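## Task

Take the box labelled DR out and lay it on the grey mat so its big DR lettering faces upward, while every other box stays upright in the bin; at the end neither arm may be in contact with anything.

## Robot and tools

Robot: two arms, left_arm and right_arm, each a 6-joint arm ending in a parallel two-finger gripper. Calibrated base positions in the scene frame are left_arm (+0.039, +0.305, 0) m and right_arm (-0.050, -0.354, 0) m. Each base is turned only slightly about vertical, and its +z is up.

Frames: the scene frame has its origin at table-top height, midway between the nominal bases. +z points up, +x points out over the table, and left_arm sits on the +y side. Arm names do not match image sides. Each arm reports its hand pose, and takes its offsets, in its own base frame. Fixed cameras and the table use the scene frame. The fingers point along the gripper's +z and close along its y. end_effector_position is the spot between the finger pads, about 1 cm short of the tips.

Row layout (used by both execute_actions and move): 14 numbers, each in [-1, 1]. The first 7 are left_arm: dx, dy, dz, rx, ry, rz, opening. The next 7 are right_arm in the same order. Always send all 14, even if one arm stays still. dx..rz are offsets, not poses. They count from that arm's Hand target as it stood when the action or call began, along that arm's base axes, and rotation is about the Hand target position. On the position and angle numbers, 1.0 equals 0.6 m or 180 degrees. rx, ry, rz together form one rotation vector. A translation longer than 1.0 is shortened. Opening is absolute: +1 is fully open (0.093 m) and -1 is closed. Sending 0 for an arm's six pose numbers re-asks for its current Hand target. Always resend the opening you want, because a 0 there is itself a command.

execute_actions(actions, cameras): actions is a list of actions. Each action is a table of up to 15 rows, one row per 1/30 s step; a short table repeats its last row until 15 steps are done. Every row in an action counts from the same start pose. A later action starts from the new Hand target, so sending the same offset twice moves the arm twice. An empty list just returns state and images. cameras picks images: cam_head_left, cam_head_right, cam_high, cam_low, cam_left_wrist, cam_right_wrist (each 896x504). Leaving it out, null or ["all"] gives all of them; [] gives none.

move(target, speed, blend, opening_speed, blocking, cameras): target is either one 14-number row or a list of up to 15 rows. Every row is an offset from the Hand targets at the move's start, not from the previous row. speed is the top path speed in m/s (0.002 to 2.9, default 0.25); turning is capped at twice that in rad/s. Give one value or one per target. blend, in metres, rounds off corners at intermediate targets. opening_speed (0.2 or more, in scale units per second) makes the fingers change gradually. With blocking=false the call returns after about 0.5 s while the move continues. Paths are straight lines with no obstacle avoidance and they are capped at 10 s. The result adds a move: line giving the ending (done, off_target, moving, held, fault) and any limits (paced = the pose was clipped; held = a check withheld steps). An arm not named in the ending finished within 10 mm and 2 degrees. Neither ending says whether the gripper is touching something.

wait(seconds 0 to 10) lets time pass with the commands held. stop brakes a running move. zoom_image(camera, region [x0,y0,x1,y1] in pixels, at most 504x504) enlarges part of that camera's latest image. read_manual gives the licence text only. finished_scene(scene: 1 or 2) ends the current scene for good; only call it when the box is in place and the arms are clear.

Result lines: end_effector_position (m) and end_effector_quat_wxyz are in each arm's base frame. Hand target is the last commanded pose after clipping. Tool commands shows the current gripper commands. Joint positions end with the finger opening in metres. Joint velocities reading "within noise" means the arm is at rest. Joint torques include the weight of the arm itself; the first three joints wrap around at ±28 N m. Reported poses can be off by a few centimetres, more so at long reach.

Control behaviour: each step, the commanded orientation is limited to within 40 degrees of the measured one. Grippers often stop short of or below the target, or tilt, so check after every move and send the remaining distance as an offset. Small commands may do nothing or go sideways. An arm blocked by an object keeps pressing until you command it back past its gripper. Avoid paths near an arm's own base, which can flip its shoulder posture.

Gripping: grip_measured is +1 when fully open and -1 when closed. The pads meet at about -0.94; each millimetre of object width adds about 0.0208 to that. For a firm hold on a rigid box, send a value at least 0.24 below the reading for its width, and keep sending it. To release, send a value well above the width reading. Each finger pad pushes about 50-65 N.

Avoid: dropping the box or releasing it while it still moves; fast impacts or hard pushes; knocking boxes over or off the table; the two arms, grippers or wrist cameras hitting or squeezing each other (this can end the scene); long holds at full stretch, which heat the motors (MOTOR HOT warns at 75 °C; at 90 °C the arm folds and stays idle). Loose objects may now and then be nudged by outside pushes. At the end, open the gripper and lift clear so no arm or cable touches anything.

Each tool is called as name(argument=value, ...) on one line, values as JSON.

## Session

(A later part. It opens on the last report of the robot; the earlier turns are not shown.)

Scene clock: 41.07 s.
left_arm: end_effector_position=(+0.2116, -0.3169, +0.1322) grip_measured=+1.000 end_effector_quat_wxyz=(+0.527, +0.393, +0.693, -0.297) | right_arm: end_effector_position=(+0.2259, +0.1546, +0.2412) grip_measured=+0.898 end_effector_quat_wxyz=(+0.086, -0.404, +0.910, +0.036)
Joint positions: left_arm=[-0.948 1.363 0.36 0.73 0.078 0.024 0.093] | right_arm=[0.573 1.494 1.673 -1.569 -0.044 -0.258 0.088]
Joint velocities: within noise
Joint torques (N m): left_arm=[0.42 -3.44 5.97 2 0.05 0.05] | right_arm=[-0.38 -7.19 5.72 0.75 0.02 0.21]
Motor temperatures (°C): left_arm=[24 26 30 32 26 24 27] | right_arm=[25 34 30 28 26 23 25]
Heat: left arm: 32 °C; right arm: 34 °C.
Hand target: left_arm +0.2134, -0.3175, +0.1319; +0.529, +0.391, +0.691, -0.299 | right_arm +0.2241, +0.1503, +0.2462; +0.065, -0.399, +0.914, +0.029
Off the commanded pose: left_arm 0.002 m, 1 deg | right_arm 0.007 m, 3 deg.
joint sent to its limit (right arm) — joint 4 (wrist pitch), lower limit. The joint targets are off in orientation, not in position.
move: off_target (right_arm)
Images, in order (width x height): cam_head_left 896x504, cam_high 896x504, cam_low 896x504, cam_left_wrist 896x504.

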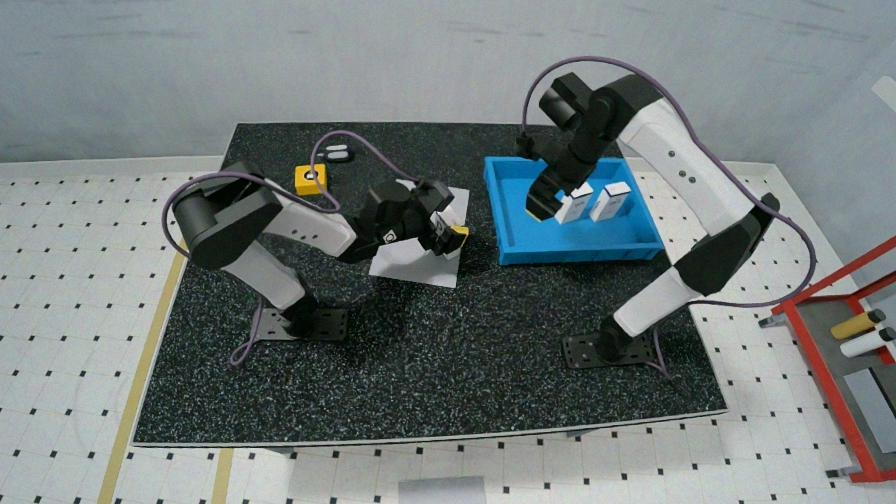

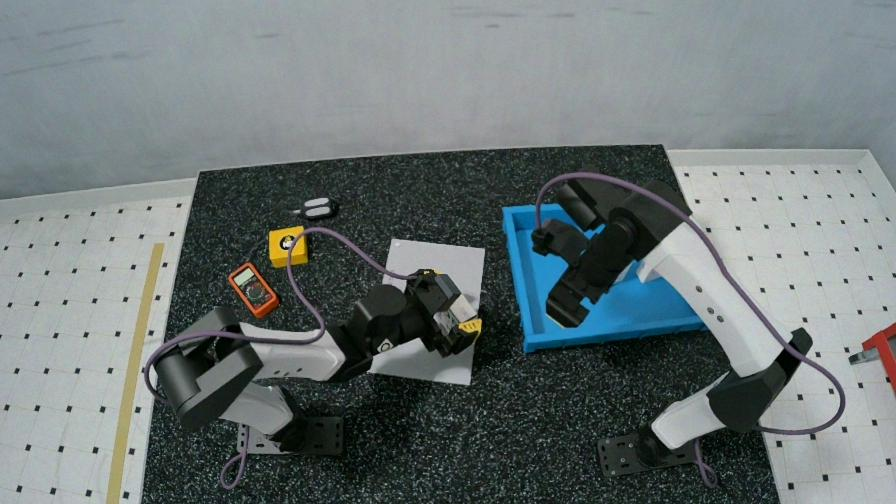

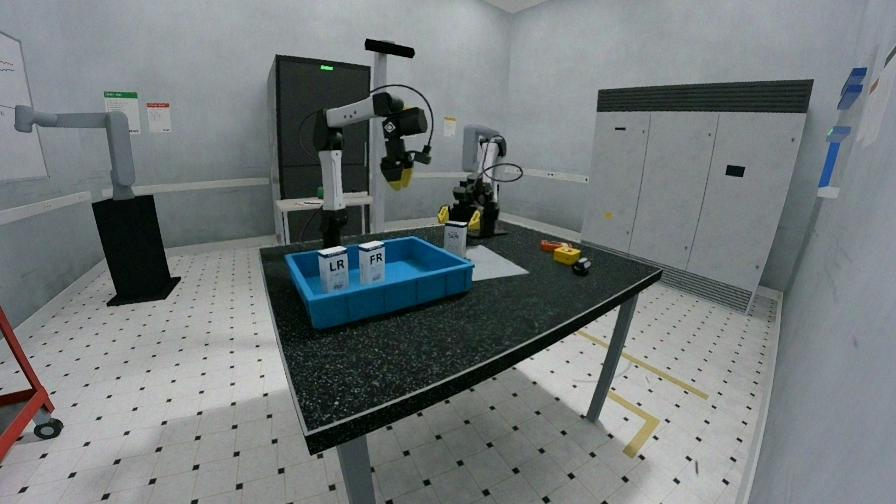

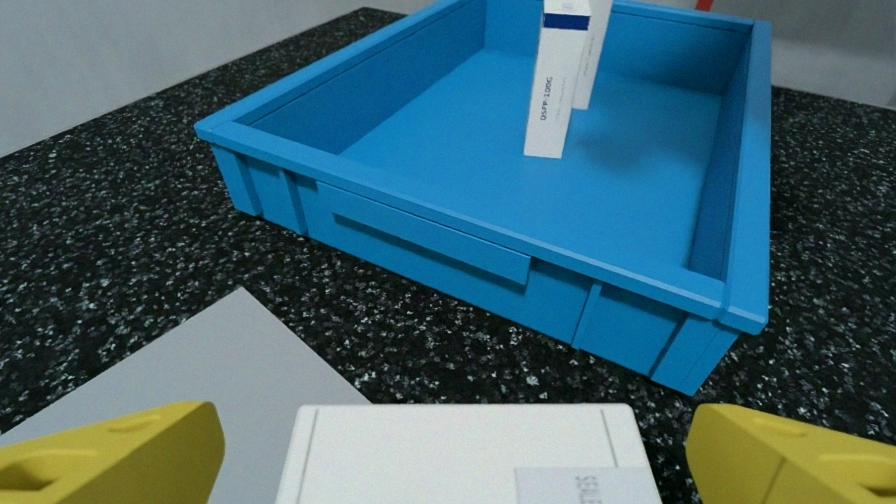

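move(target=[[-0.0108,0.009,0,0,0,0,1, 0,0,0,0,0,0,0.9],[-0.0108,0.009,-0.068,0,0,0,1, 0,0,0,0,0,0,0.9]], speed=0.08, cameras=["cam_left_wrist","cam_head_left","cam_low","cam_high"])

zoom_image(camera="cam_high", region=[340, 220, 560, 400])

zoom_image(camera="cam_low", region=[400, 170, 540, 270])

Scene clock: 43.13 s.
left_arm: end_effector_position=(+0.2075, -0.3112, +0.0923) grip_measured=+1.000 end_effector_quat_wxyz=(+0.528, +0.392, +0.692, -0.297) | right_arm: end_effector_position=(+0.2259, +0.1546, +0.2412) grip_measured=+0.898 end_effector_quat_wxyz=(+0.086, -0.404, +0.910, +0.036)
Joint positions: left_arm=[-0.948 1.566 0.259 1.037 0.078 0.024 0.093] | right_arm=[0.573 1.494 1.673 -1.569 -0.044 -0.258 0.088]
Joint velocities: within noise
Joint torques (N m): left_arm=[-0.43 -3.82 4.57 1.99 -0.03 0.02] | right_arm=[-0.47 -7.23 5.86 0.74 0.01 0.16]
Motor temperatures (°C): left_arm=[24 26 30 32 26 24 27] | right_arm=[25 33 30 28 26 23 25]
Heat: left arm: 32 °C; right arm: 33 °C.
Hand target: left_arm +0.2070, -0.3121, +0.0912; +0.530, +0.391, +0.691, -0.299 | right_arm +0.2241, +0.1503, +0.2462; +0.065, -0.399, +0.914, +0.029
Off the commanded pose: left_arm 0.002 m, 0 deg | right_arm 0.007 m, 3 deg.
joint sent to its limit (right arm) — joint 4 (wrist pitch), lower limit. The joint targets are off in orientation, not in position.
move: off_target (right_arm)
Images, in order (width x height): cam_head_left 896x504, cam_high 896x504, cam_low 896x504, cam_left_wrist 896x504.

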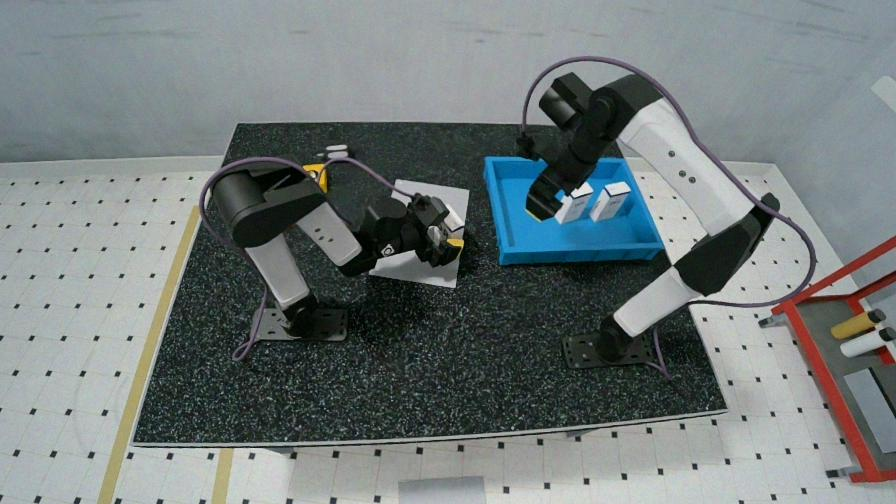

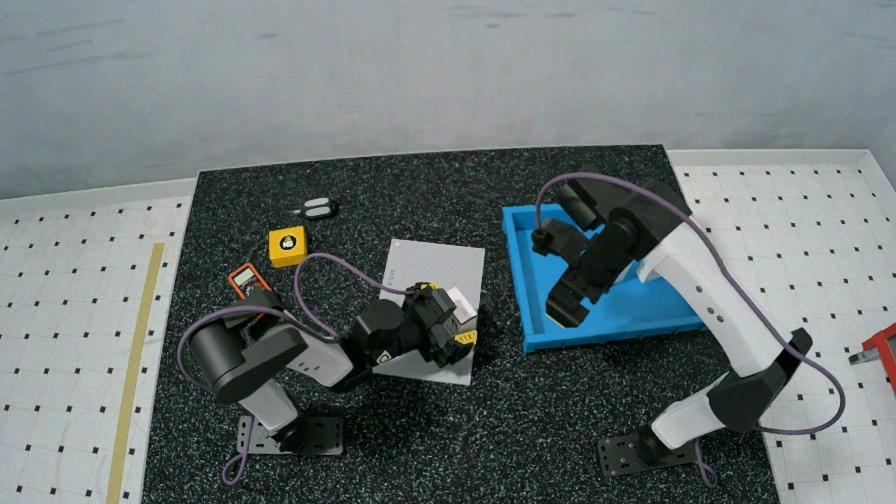

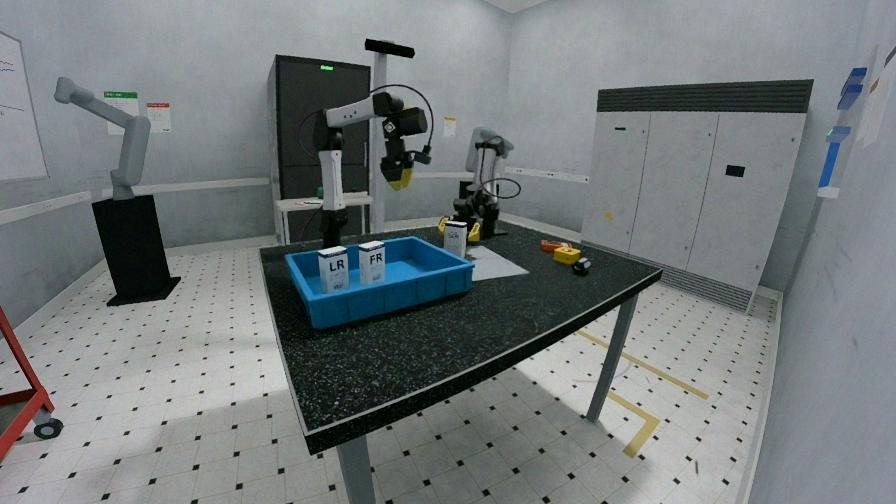

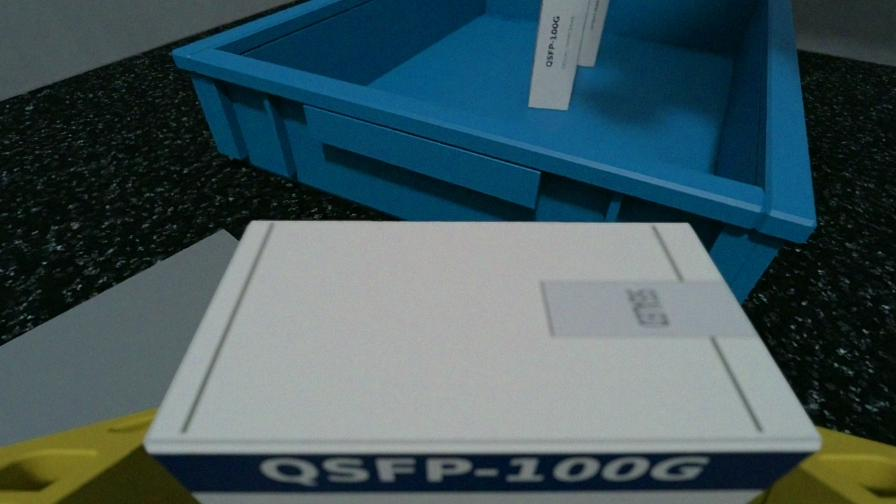

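Scaled by 2.291 from the camera's 896x504 image, which has a finer 1280x720 frame.

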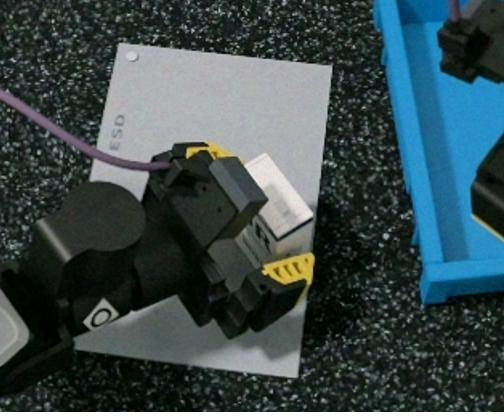

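Scaled by 3.600 from the camera's 896x504 image, which has a finer 1280x720 frame.

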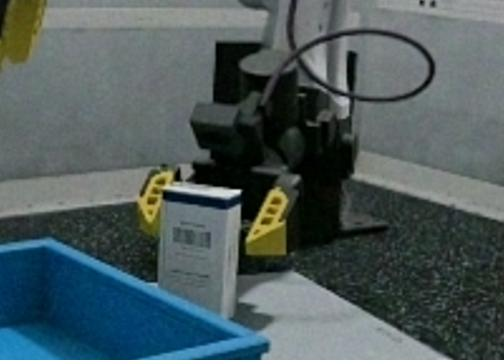

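move(target=[-0.0055,-0.004,0,0,0,0,1, 0,0,0,0,0,0,0.9], speed=0.05, cameras=["cam_left_wrist","cam_low"])

Scene clock: 44.10 s.
left_arm: end_effector_position=(+0.2028, -0.3143, +0.0924) grip_measured=+1.000 end_effector_quat_wxyz=(+0.526, +0.397, +0.689, -0.301) | right_arm: end_effector_position=(+0.2259, +0.1546, +0.2412) grip_measured=+0.898 end_effector_quat_wxyz=(+0.086, -0.404, +0.910, +0.036)
Joint positions: left_arm=[-0.963 1.566 0.259 1.037 0.077 0.024 0.093] | right_arm=[0.573 1.494 1.673 -1.569 -0.044 -0.258 0.088]
Joint velocities: within noise
Joint torques (N m): left_arm=[-0.66 -3.69 4.6 1.98 -0.2 -0.02] | right_arm=[-0.4 -7.21 5.78 0.74 0.02 0.2]
Motor temperatures (°C): left_arm=[24 26 30 33 26 24 27] | right_arm=[25 33 30 28 26 23 25]
Heat: left arm: 33 °C; right arm: 33 °C.
Hand target: left_arm +0.2037, -0.3145, +0.0912; +0.530, +0.391, +0.691, -0.300 | right_arm +0.2241, +0.1503, +0.2462; +0.065, -0.399, +0.914, +0.029
Off the commanded pose: left_arm 0.002 m, 1 deg | right_arm 0.007 m, 3 deg.
joint sent to its limit (right arm) — joint 4 (wrist pitch), lower limit. The joint targets are off in orientation, not in position.
move: off_target (right_arm)
Images, in order (width x height): cam_low 896x504, cam_left_wrist 896x504.

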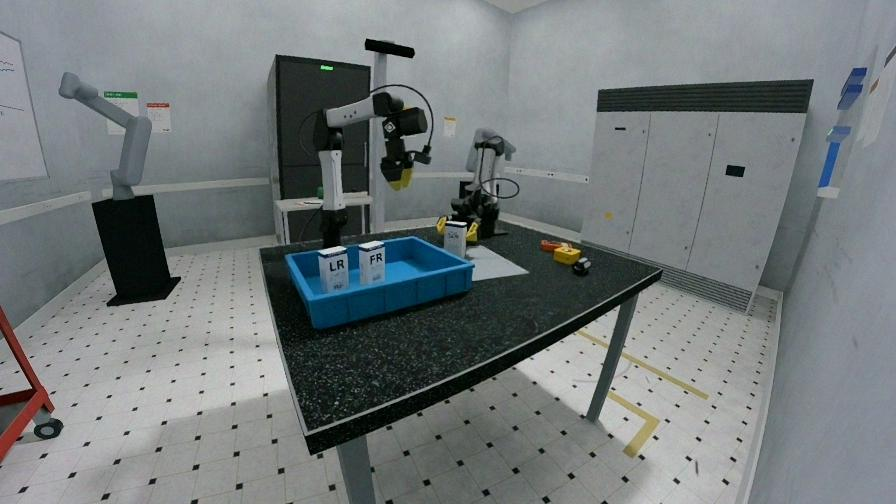

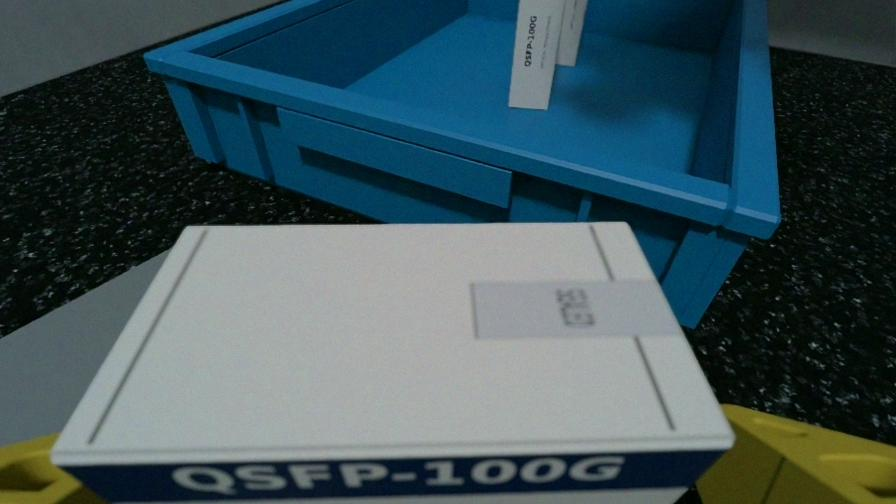

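wait(seconds=0.3, cameras=["cam_left_wrist","cam_low"])

zoom_image(camera="cam_low", region=[400, 170, 540, 270])

Scene clock: 44.90 s.
left_arm: end_effector_position=(+0.2028, -0.3143, +0.0924) grip_measured=+1.000 end_effector_quat_wxyz=(+0.526, +0.397, +0.689, -0.301) | right_arm: end_effector_position=(+0.2259, +0.1546, +0.2412) grip_measured=+0.898 end_effector_quat_wxyz=(+0.086, -0.404, +0.910, +0.036)
Joint positions: left_arm=[-0.963 1.566 0.259 1.037 0.077 0.024 0.093] | right_arm=[0.573 1.494 1.673 -1.569 -0.044 -0.258 0.088]
Joint velocities: within noise
Joint torques (N m): left_arm=[-0.69 -3.69 4.57 2 -0.21 -0.03] | right_arm=[-0.35 -7.3 5.81 0.74 0.03 0.16]
Motor temperatures (°C): left_arm=[24 26 30 33 26 24 27] | right_arm=[25 33 30 28 26 23 25]
Heat: left arm: 33 °C; right arm: 33 °C.
Hand target: left_arm +0.2037, -0.3145, +0.0911; +0.529, +0.391, +0.691, -0.300 | right_arm +0.2241, +0.1503, +0.2462; +0.065, -0.399, +0.914, +0.029
Tool commands: left_gripper/opening=+1.0 right_gripper/opening=+0.9
Off the commanded pose: left_arm 0.002 m, 1 deg | right_arm 0.007 m, 3 deg.
wait: 0.30 s; at rest from the start
Images, in order (width x height): cam_low 896x504, cam_left_wrist 896x504.

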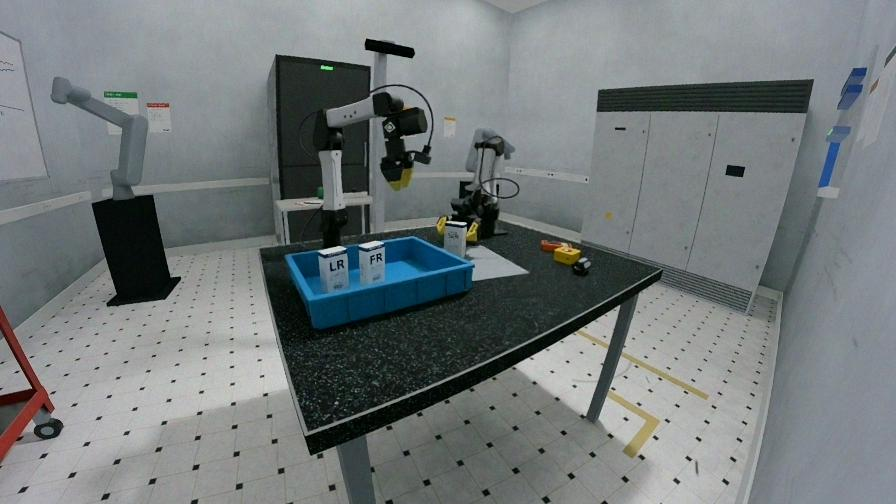

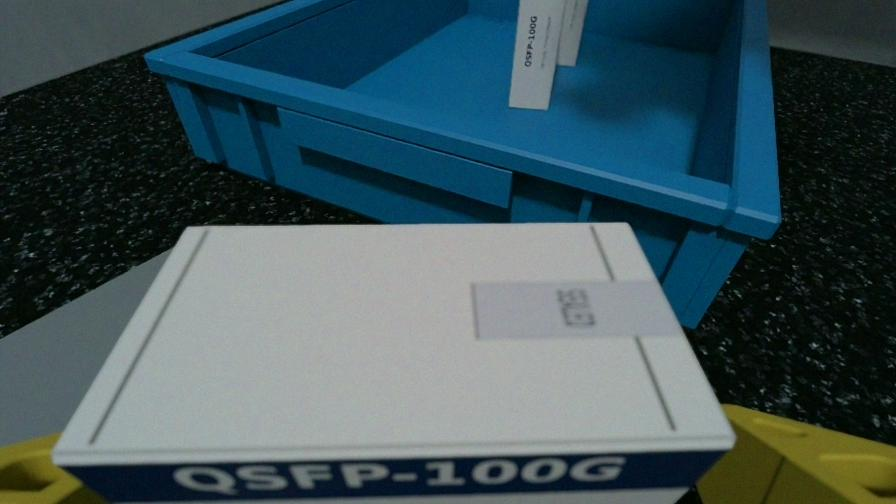

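Scaled by 3.600 from the camera's 896x504 image, which has a finer 1280x720 frame.

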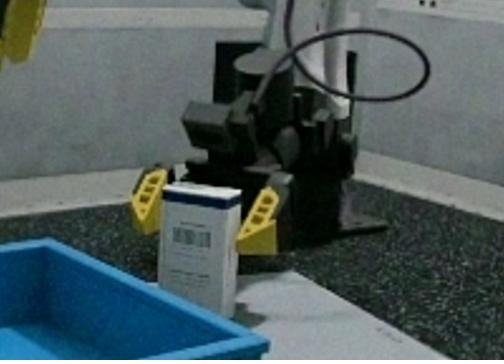

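move(target=[0.0055,0.0035,0,0,0,0,1, 0,0,0,0,0,0,0.9], speed=0.05, cameras=["cam_left_wrist"])

Scene clock: 49.20 s.
left_arm: end_effector_position=(+0.2041, -0.3135, +0.0925) grip_measured=+1.000 end_effector_quat_wxyz=(+0.527, +0.396, +0.690, -0.300) | right_arm: end_effector_position=(+0.2259, +0.1546, +0.2412) grip_measured=+0.898 end_effector_quat_wxyz=(+0.086, -0.404, +0.910, +0.036)
Joint positions: left_arm=[-0.959 1.566 0.259 1.038 0.076 0.024 0.093] | right_arm=[0.573 1.494 1.673 -1.569 -0.044 -0.258 0.088]
Joint velocities: within noise
Joint torques (N m): left_arm=[0.53 -3.69 4.59 2 -0.04 0.03] | right_arm=[-0.46 -7.23 5.87 0.73 0.01 0.15]
Motor temperatures (°C): left_arm=[24 26 30 34 26 24 27] | right_arm=[25 33 30 28 26 23 25]
Heat: left arm: 34 °C; right arm: 33 °C.
Hand target: left_arm +0.2070, -0.3124, +0.0912; +0.530, +0.391, +0.691, -0.299 | right_arm +0.2241, +0.1503, +0.2462; +0.065, -0.399, +0.914, +0.029
Off the commanded pose: left_arm 0.003 m, 1 deg | right_arm 0.007 m, 3 deg.
joint sent to its limit (right arm) — joint 4 (wrist pitch), lower limit. The joint targets are off in orientation, not in position.
move: off_target (right_arm)
Images, in order (width x height): cam_left_wrist 896x504.

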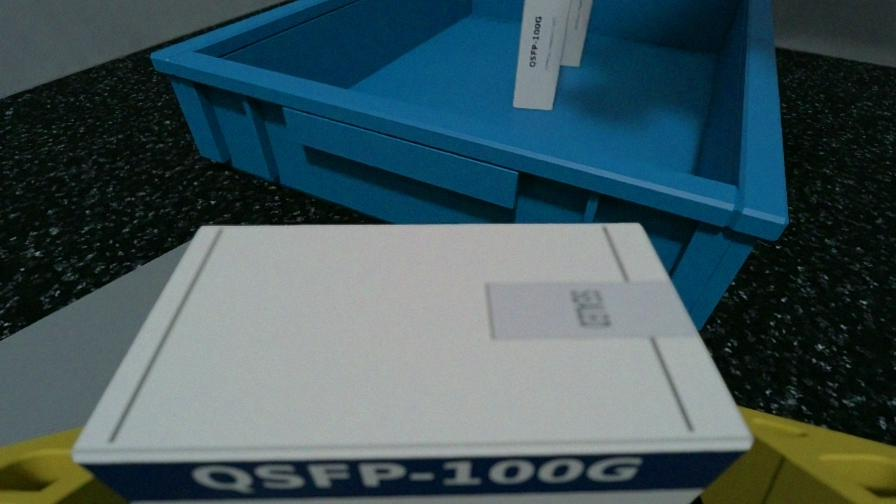

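move(target=[0.006,0.004,0,0,0,0,1, 0,0,0,0,0,0,0.9], speed=0.05, cameras=["cam_left_wrist"])

Scene clock: 50.07 s.
left_arm: end_effector_position=(+0.2090, -0.3102, +0.0926) grip_measured=+1.000 end_effector_quat_wxyz=(+0.528, +0.391, +0.692, -0.298) | right_arm: end_effector_position=(+0.2259, +0.1546, +0.2412) grip_measured=+0.898 end_effector_quat_wxyz=(+0.086, -0.404, +0.910, +0.036)
Joint positions: left_arm=[-0.939 1.566 0.259 1.038 0.086 0.024 0.093] | right_arm=[0.573 1.494 1.673 -1.569 -0.044 -0.258 0.088]
Joint velocities: within noise
Joint torques (N m): left_arm=[0.57 -3.58 4.67 1.99 0.07 0.09] | right_arm=[-0.5 -7.24 5.83 0.74 0.01 0.17]
Motor temperatures (°C): left_arm=[24 26 30 34 26 24 27] | right_arm=[25 33 30 28 26 23 25]
Heat: left arm: 34 °C; right arm: 33 °C.
Hand target: left_arm +0.2106, -0.3100, +0.0912; +0.530, +0.391, +0.691, -0.300 | right_arm +0.2241, +0.1503, +0.2462; +0.065, -0.399, +0.914, +0.029
Off the commanded pose: left_arm 0.002 m, 0 deg | right_arm 0.007 m, 3 deg.
joint sent to its limit (right arm) — joint 4 (wrist pitch), lower limit. The joint targets are off in orientation, not in position.
move: off_target (right_arm)
Images, in order (width x height): cam_left_wrist 896x504.

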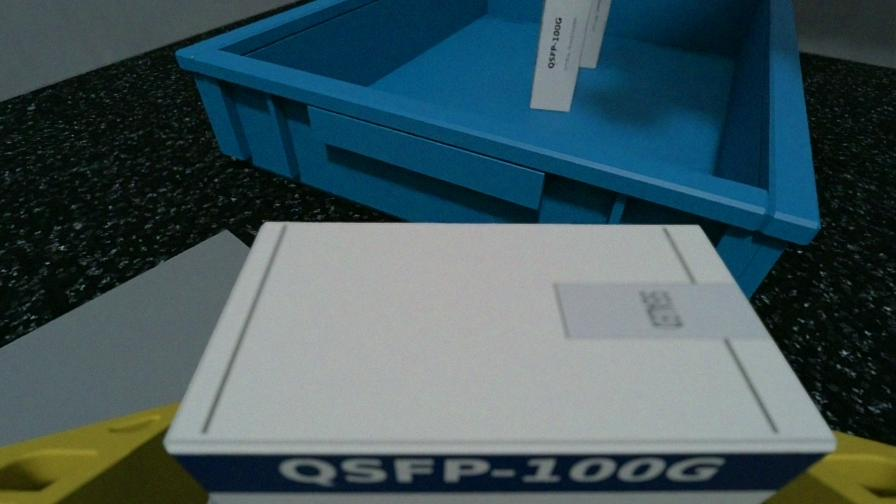

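move(target=[-0.008,-0.0045,0,0,0,0,1, 0,0,0,0,0,0,0.9], speed=0.03, cameras=["cam_left_wrist"])

Scene clock: 51.10 s.
left_arm: end_effector_position=(+0.2054, -0.3126, +0.0926) grip_measured=+1.000 end_effector_quat_wxyz=(+0.526, +0.395, +0.690, -0.302) | right_arm: end_effector_position=(+0.2259, +0.1546, +0.2412) grip_measured=+0.898 end_effector_quat_wxyz=(+0.086, -0.404, +0.910, +0.036)
Joint positions: left_arm=[-0.95 1.566 0.259 1.038 0.087 0.024 0.093] | right_arm=[0.573 1.494 1.673 -1.569 -0.044 -0.258 0.088]
Joint velocities: within noise
Joint torques (N m): left_arm=[-0.66 -3.77 4.48 1.96 -0.17 0.01] | right_arm=[-0.4 -7.35 5.89 0.72 0.01 0.18]
Motor temperatures (°C): left_arm=[24 26 30 34 26 24 27] | right_arm=[25 33 30 28 26 23 25]
Heat: left arm: 34 °C; right arm: 33 °C.
Hand target: left_arm +0.2058, -0.3127, +0.0912; +0.529, +0.391, +0.691, -0.300 | right_arm +0.2241, +0.1503, +0.2462; +0.065, -0.399, +0.914, +0.029
Off the commanded pose: left_arm 0.001 m, 1 deg | right_arm 0.007 m, 3 deg.
joint sent to its limit (right arm) — joint 4 (wrist pitch), lower limit. The joint targets are off in orientation, not in position.
move: off_target (right_arm)
Images, in order (width x height): cam_left_wrist 896x504.

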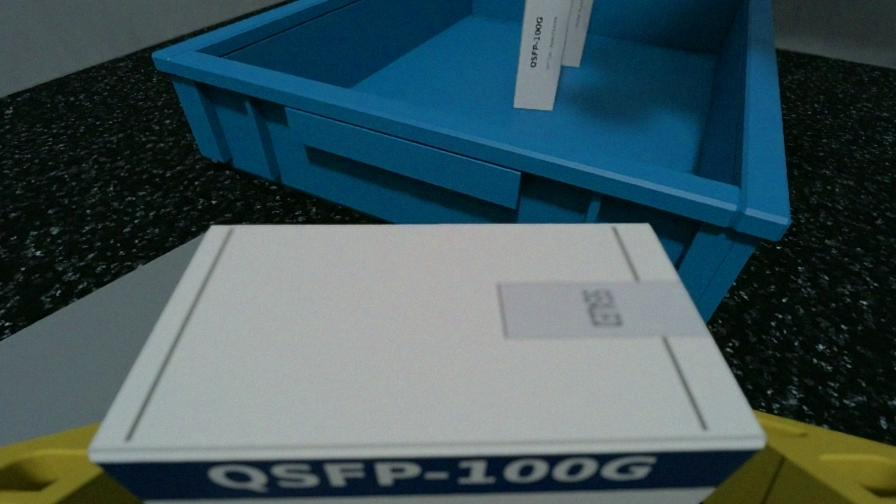

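move(target=[0,0,0,0,0,0,0.22, 0,0,0,0,0,0,0.9], opening_speed=0.3, cameras=["cam_left_wrist","cam_low"])

zoom_image(camera="cam_low", region=[400, 170, 540, 270])

Scene clock: 54.20 s.
left_arm: end_effector_position=(+0.2057, -0.3124, +0.0926) grip_measured=+0.285 end_effector_quat_wxyz=(+0.527, +0.395, +0.690, -0.301) | right_arm: end_effector_position=(+0.2259, +0.1546, +0.2412) grip_measured=+0.898 end_effector_quat_wxyz=(+0.086, -0.404, +0.910, +0.036)
Joint positions: left_arm=[-0.95 1.566 0.259 1.038 0.085 0.024 0.059] | right_arm=[0.573 1.494 1.673 -1.569 -0.044 -0.258 0.088]
Joint velocities: within noise
Joint torques (N m): left_arm=[-0.65 -3.78 4.38 1.99 -0.14 0.01] | right_arm=[-0.36 -7.24 5.82 0.73 0.02 0.18]
Motor temperatures (°C): left_arm=[24 27 29 35 26 24 27] | right_arm=[25 32 30 28 26 23 25]
Heat: left arm: 35 °C; right arm: 32 °C.
Hand target: left_arm +0.2058, -0.3127, +0.0911; +0.529, +0.391, +0.691, -0.299 | right_arm +0.2241, +0.1503, +0.2462; +0.065, -0.399, +0.914, +0.029
Off the commanded pose: left_arm 0.001 m, 1 deg | right_arm 0.007 m, 3 deg.
joint sent to its limit (right arm) — joint 4 (wrist pitch), lower limit. The joint targets are off in orientation, not in position.
move: off_target (right_arm)
Images, in order (width x height): cam_low 896x504, cam_left_wrist 896x504.

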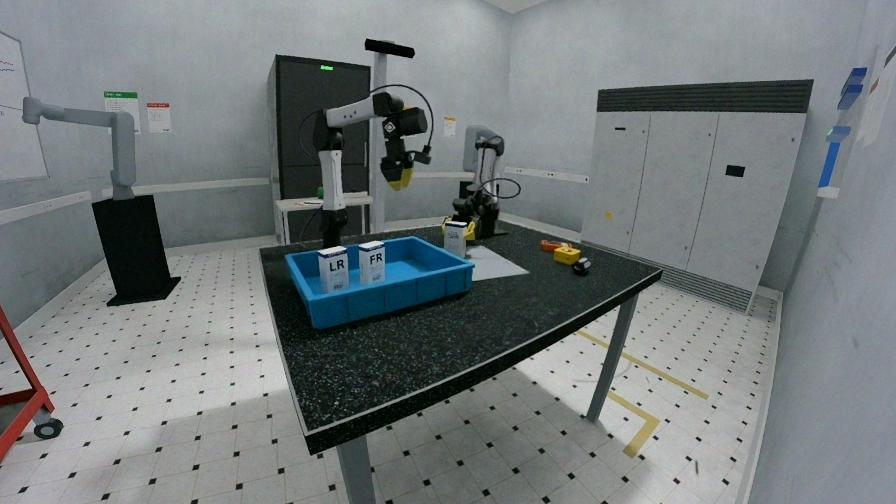

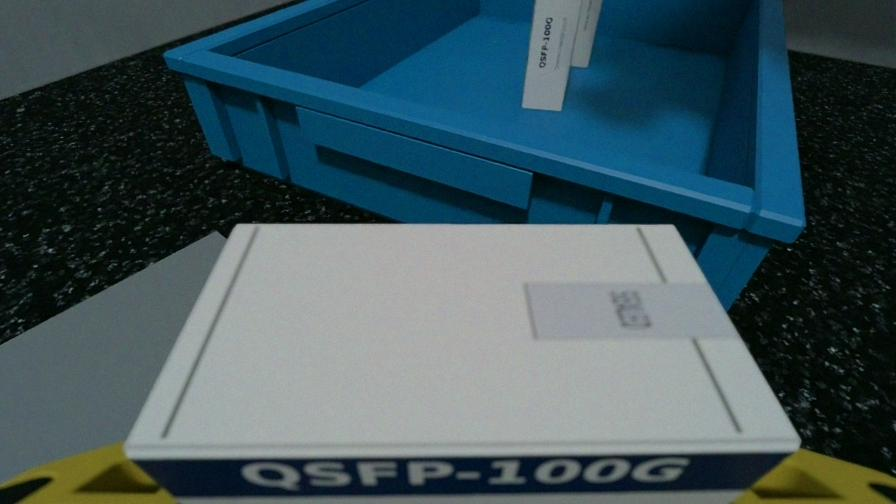

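Scaled by 3.600 from the camera's 896x504 image, which has a finer 1280x720 frame.

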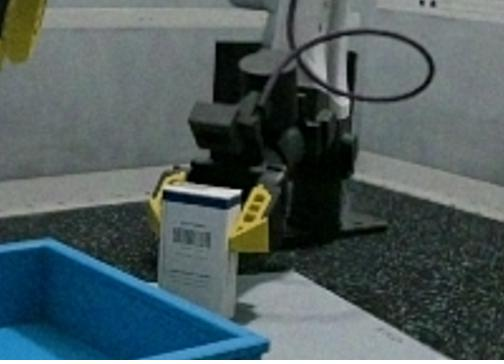

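move(target=[0,0,0.115,0,0,0,0.22, 0,0,0,0,0,0,0.9], speed=0.1, cameras=["cam_left_wrist","cam_low","cam_head_left"])

Scene clock: 56.43 s.
left_arm: end_effector_position=(+0.2007, -0.3055, +0.1305) grip_measured=+0.271 end_effector_quat_wxyz=(+0.496, +0.405, +0.712, -0.287) | right_arm: end_effector_position=(+0.2259, +0.1546, +0.2412) grip_measured=+0.898 end_effector_quat_wxyz=(+0.086, -0.404, +0.910, +0.036)
Joint positions: left_arm=[-0.95 1.244 0.368 0.526 0.085 0.024 0.058] | right_arm=[0.573 1.494 1.673 -1.569 -0.044 -0.258 0.088]
Joint velocities: within noise
Joint torques (N m): left_arm=[-0.64 -6.17 9.42 1.99 -0.17 0.01] | right_arm=[-0.43 -7.24 5.71 0.75 0.02 0.17]
Motor temperatures (°C): left_arm=[24 27 30 35 26 24 27] | right_arm=[25 32 31 28 26 23 25]
Heat: left arm: 35 °C; right arm: 32 °C.
Hand target: left_arm +0.2058, -0.3127, +0.1602; +0.530, +0.391, +0.691, -0.299 | right_arm +0.2241, +0.1503, +0.2462; +0.065, -0.399, +0.914, +0.029
Off the commanded pose: left_arm 0.031 m, 5 deg | right_arm 0.007 m, 3 deg.
joint sent to its limit (right arm) — joint 4 (wrist pitch), lower limit. The joint targets are off in orientation, not in position.
move: off_target (left_arm, right_arm)
Images, in order (width x height): cam_head_left 896x504, cam_low 896x504, cam_left_wrist 896x504.

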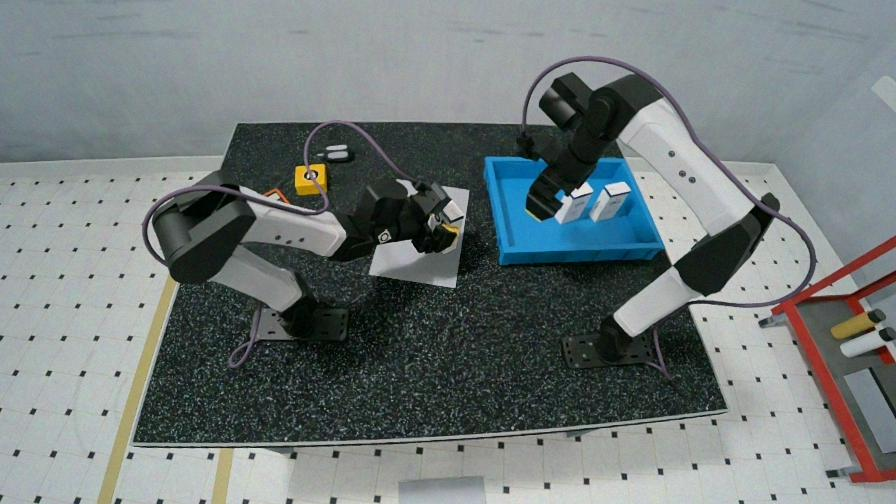

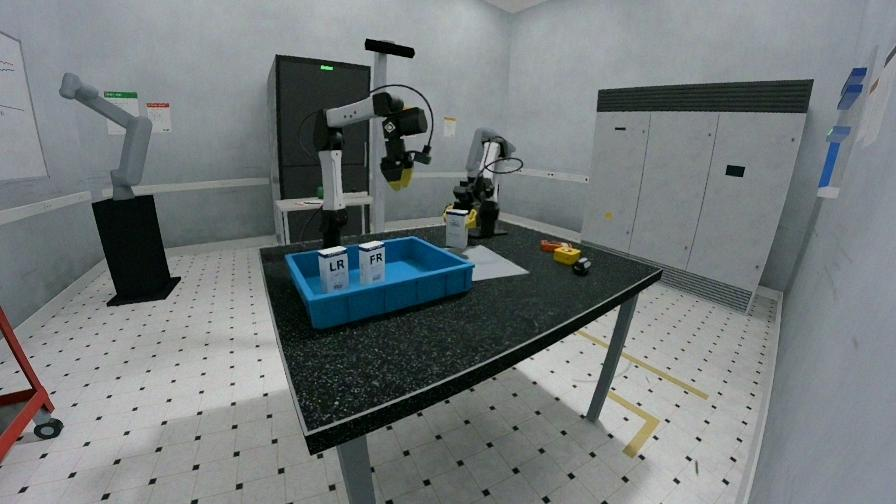

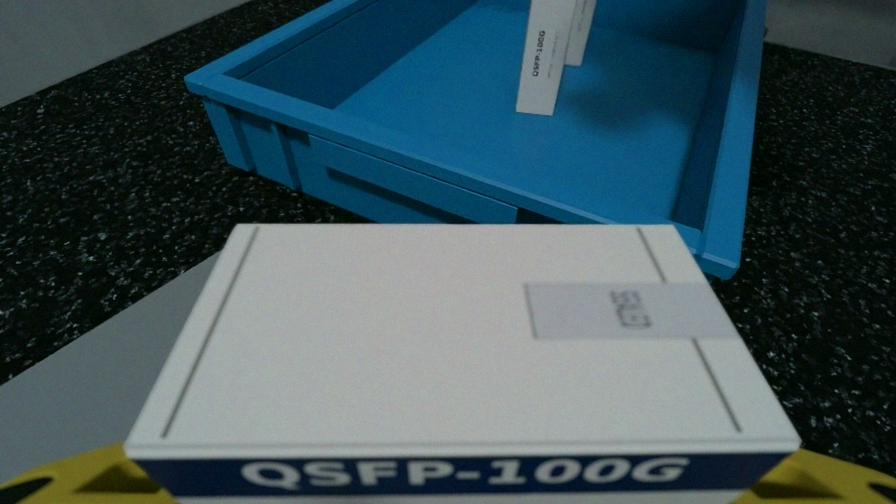

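move(target=[0.073,0.055,0.017,0.2155,0.127,0,0.22, 0,0,0,0,0,0,0.9], speed=0.2, cameras=["cam_left_wrist","cam_low","cam_head_left"])

Scene clock: 59.47 s.
left_arm: end_effector_position=(+0.2381, -0.2747, +0.1596) grip_measured=+0.270 end_effector_quat_wxyz=(+0.205, +0.477, +0.845, -0.128) | right_arm: end_effector_position=(+0.2259, +0.1546, +0.2412) grip_measured=+0.898 end_effector_quat_wxyz=(+0.086, -0.404, +0.910, +0.036)
Joint positions: left_arm=[-0.798 1.498 1.247 -0.847 0.126 0.199 0.058] | right_arm=[0.573 1.494 1.673 -1.569 -0.044 -0.258 0.088]
Joint velocities: within noise
Joint torques (N m): left_arm=[0.51 -5.57 10.26 1.13 -0.07 0.25] | right_arm=[-0.43 -7.24 5.83 0.74 0.03 0.15]
Motor temperatures (°C): left_arm=[24 27 30 35 26 24 27] | right_arm=[25 32 31 28 26 23 25]
Heat: left arm: 35 °C; right arm: 32 °C.
Hand target: left_arm +0.2496, -0.2797, +0.1704; +0.226, +0.477, +0.840, -0.125 | right_arm +0.2241, +0.1503, +0.2462; +0.065, -0.399, +0.914, +0.029
Off the commanded pose: left_arm 0.017 m, 2 deg | right_arm 0.007 m, 3 deg.
joint sent to its limit (right arm) — joint 4 (wrist pitch), lower limit. The joint targets are off in orientation, not in position.
move: off_target (left_arm, right_arm)
Images, in order (width x height): cam_head_left 896x504, cam_low 896x504, cam_left_wrist 896x504.

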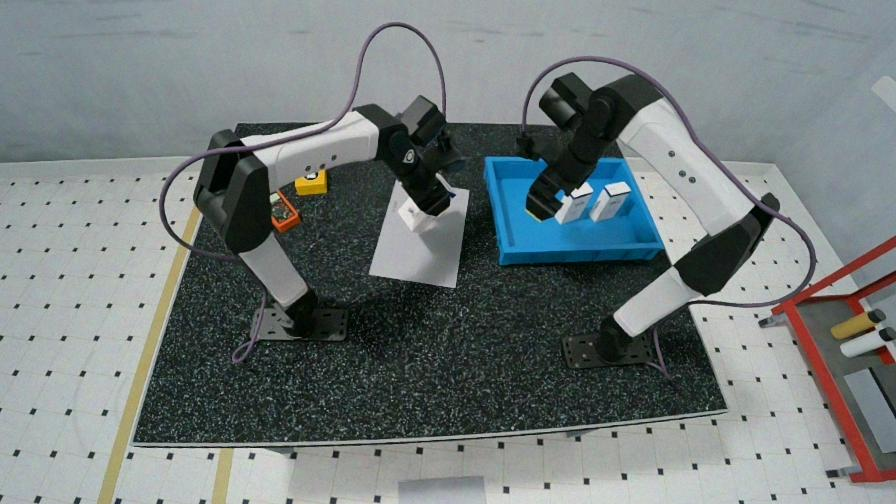

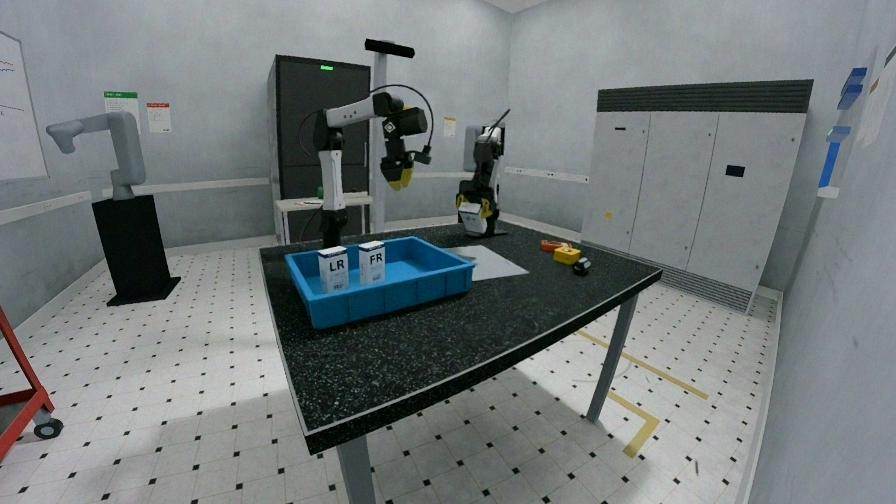

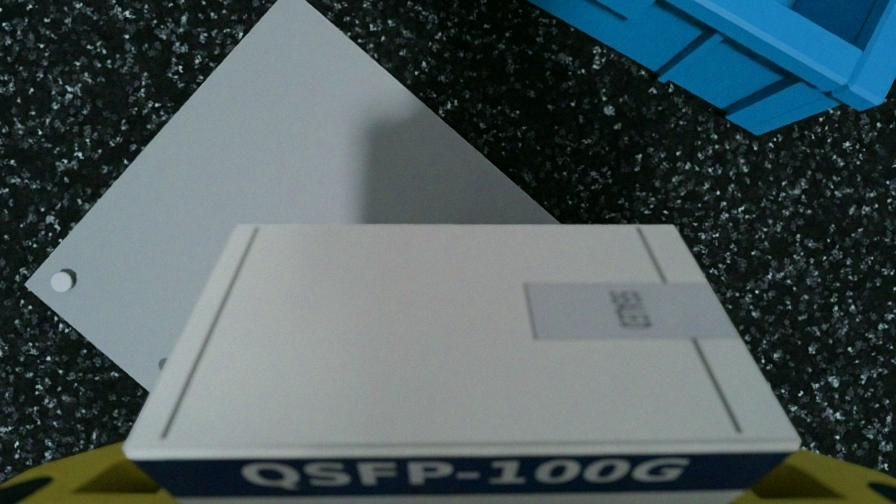

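move(target=[0.0207,0.041,-0.10,0.2155,0.127,0,0.22, 0,0,0,0,0,0,0.9], speed=0.15, cameras=["cam_left_wrist","cam_low","cam_head_left"])

zoom_image(camera="cam_low", region=[400, 170, 540, 270])

Scene clock: 62.70 s.
left_arm: end_effector_position=(+0.2590, -0.2529, +0.1090) grip_measured=+0.270 end_effector_quat_wxyz=(-0.082, +0.489, +0.867, +0.052) | right_arm: end_effector_position=(+0.2259, +0.1546, +0.2412) grip_measured=+0.898 end_effector_quat_wxyz=(+0.086, -0.404, +0.910, +0.036)
Joint positions: left_arm=[-0.798 2.105 1.89 -1.542 -0.054 0.224 0.058] | right_arm=[0.573 1.494 1.673 -1.569 -0.044 -0.258 0.088]
Joint velocities: within noise
Joint torques (N m): left_arm=[-0.5 -9.17 8.18 -0.15 -0.19 0.11] | right_arm=[-0.49 -7.21 5.86 0.75 0.05 0.17]
Motor temperatures (°C): left_arm=[24 27 31 34 26 24 27] | right_arm=[25 32 31 28 26 23 25]
Heat: left arm: 34 °C; right arm: 32 °C.
Hand target: left_arm +0.2620, -0.2550, +0.1104; -0.112, +0.491, +0.861, +0.069 | right_arm +0.2241, +0.1503, +0.2462; +0.065, -0.399, +0.914, +0.029
Off the commanded pose: left_arm 0.004 m, 4 deg | right_arm 0.007 m, 3 deg.
joint sent to its limit (left arm) — joint 4 (wrist pitch), lower limit. The joint targets are off in orientation, not in position.
joint sent to its limit (right arm) — joint 4 (wrist pitch), lower limit. The joint targets are off in orientation, not in position.
move: off_target (left_arm, right_arm)
Images, in order (width x height): cam_head_left 896x504, cam_low 896x504, cam_left_wrist 896x504.

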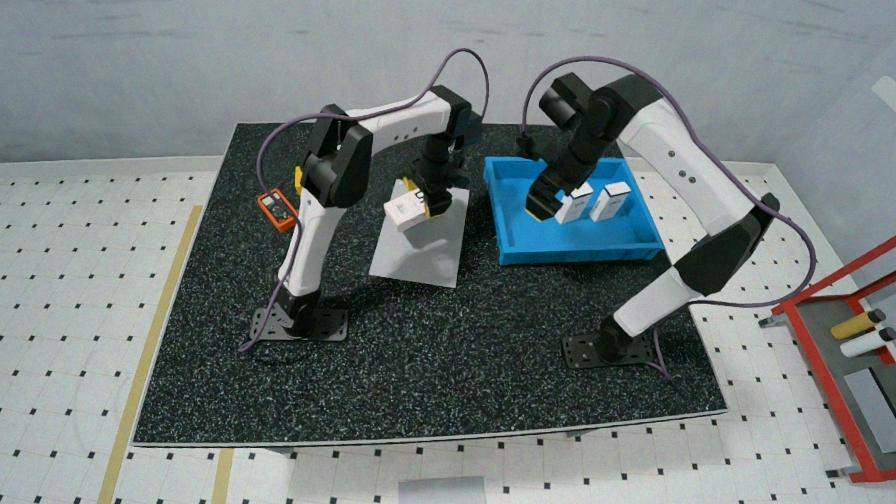

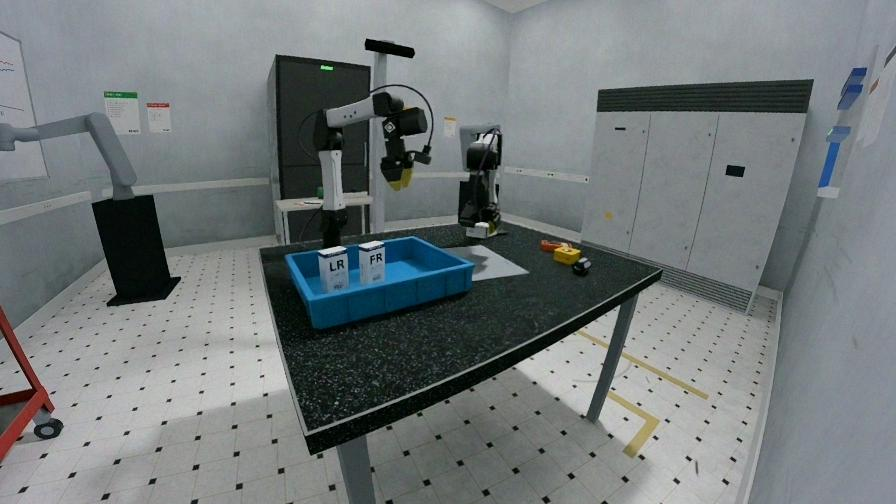

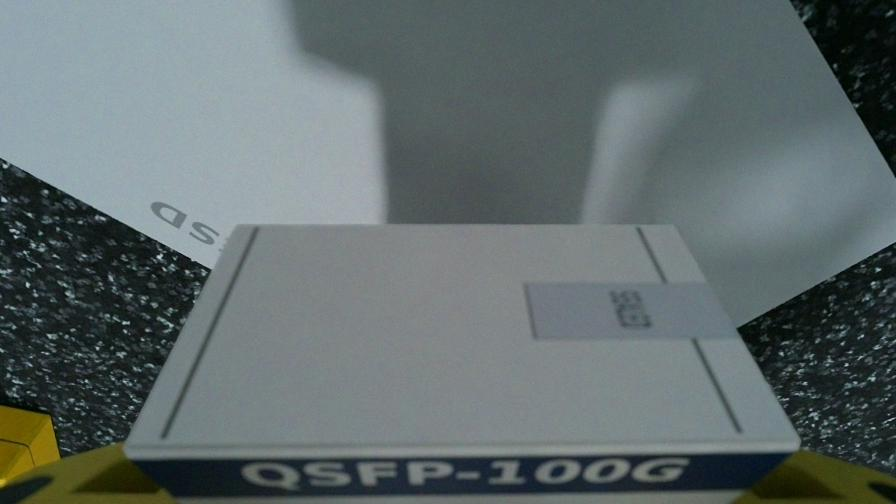

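Scaled by 3.600 from the camera's 896x504 image, which has a finer 1280x720 frame.

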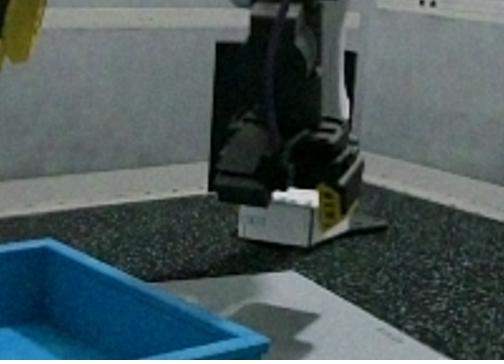

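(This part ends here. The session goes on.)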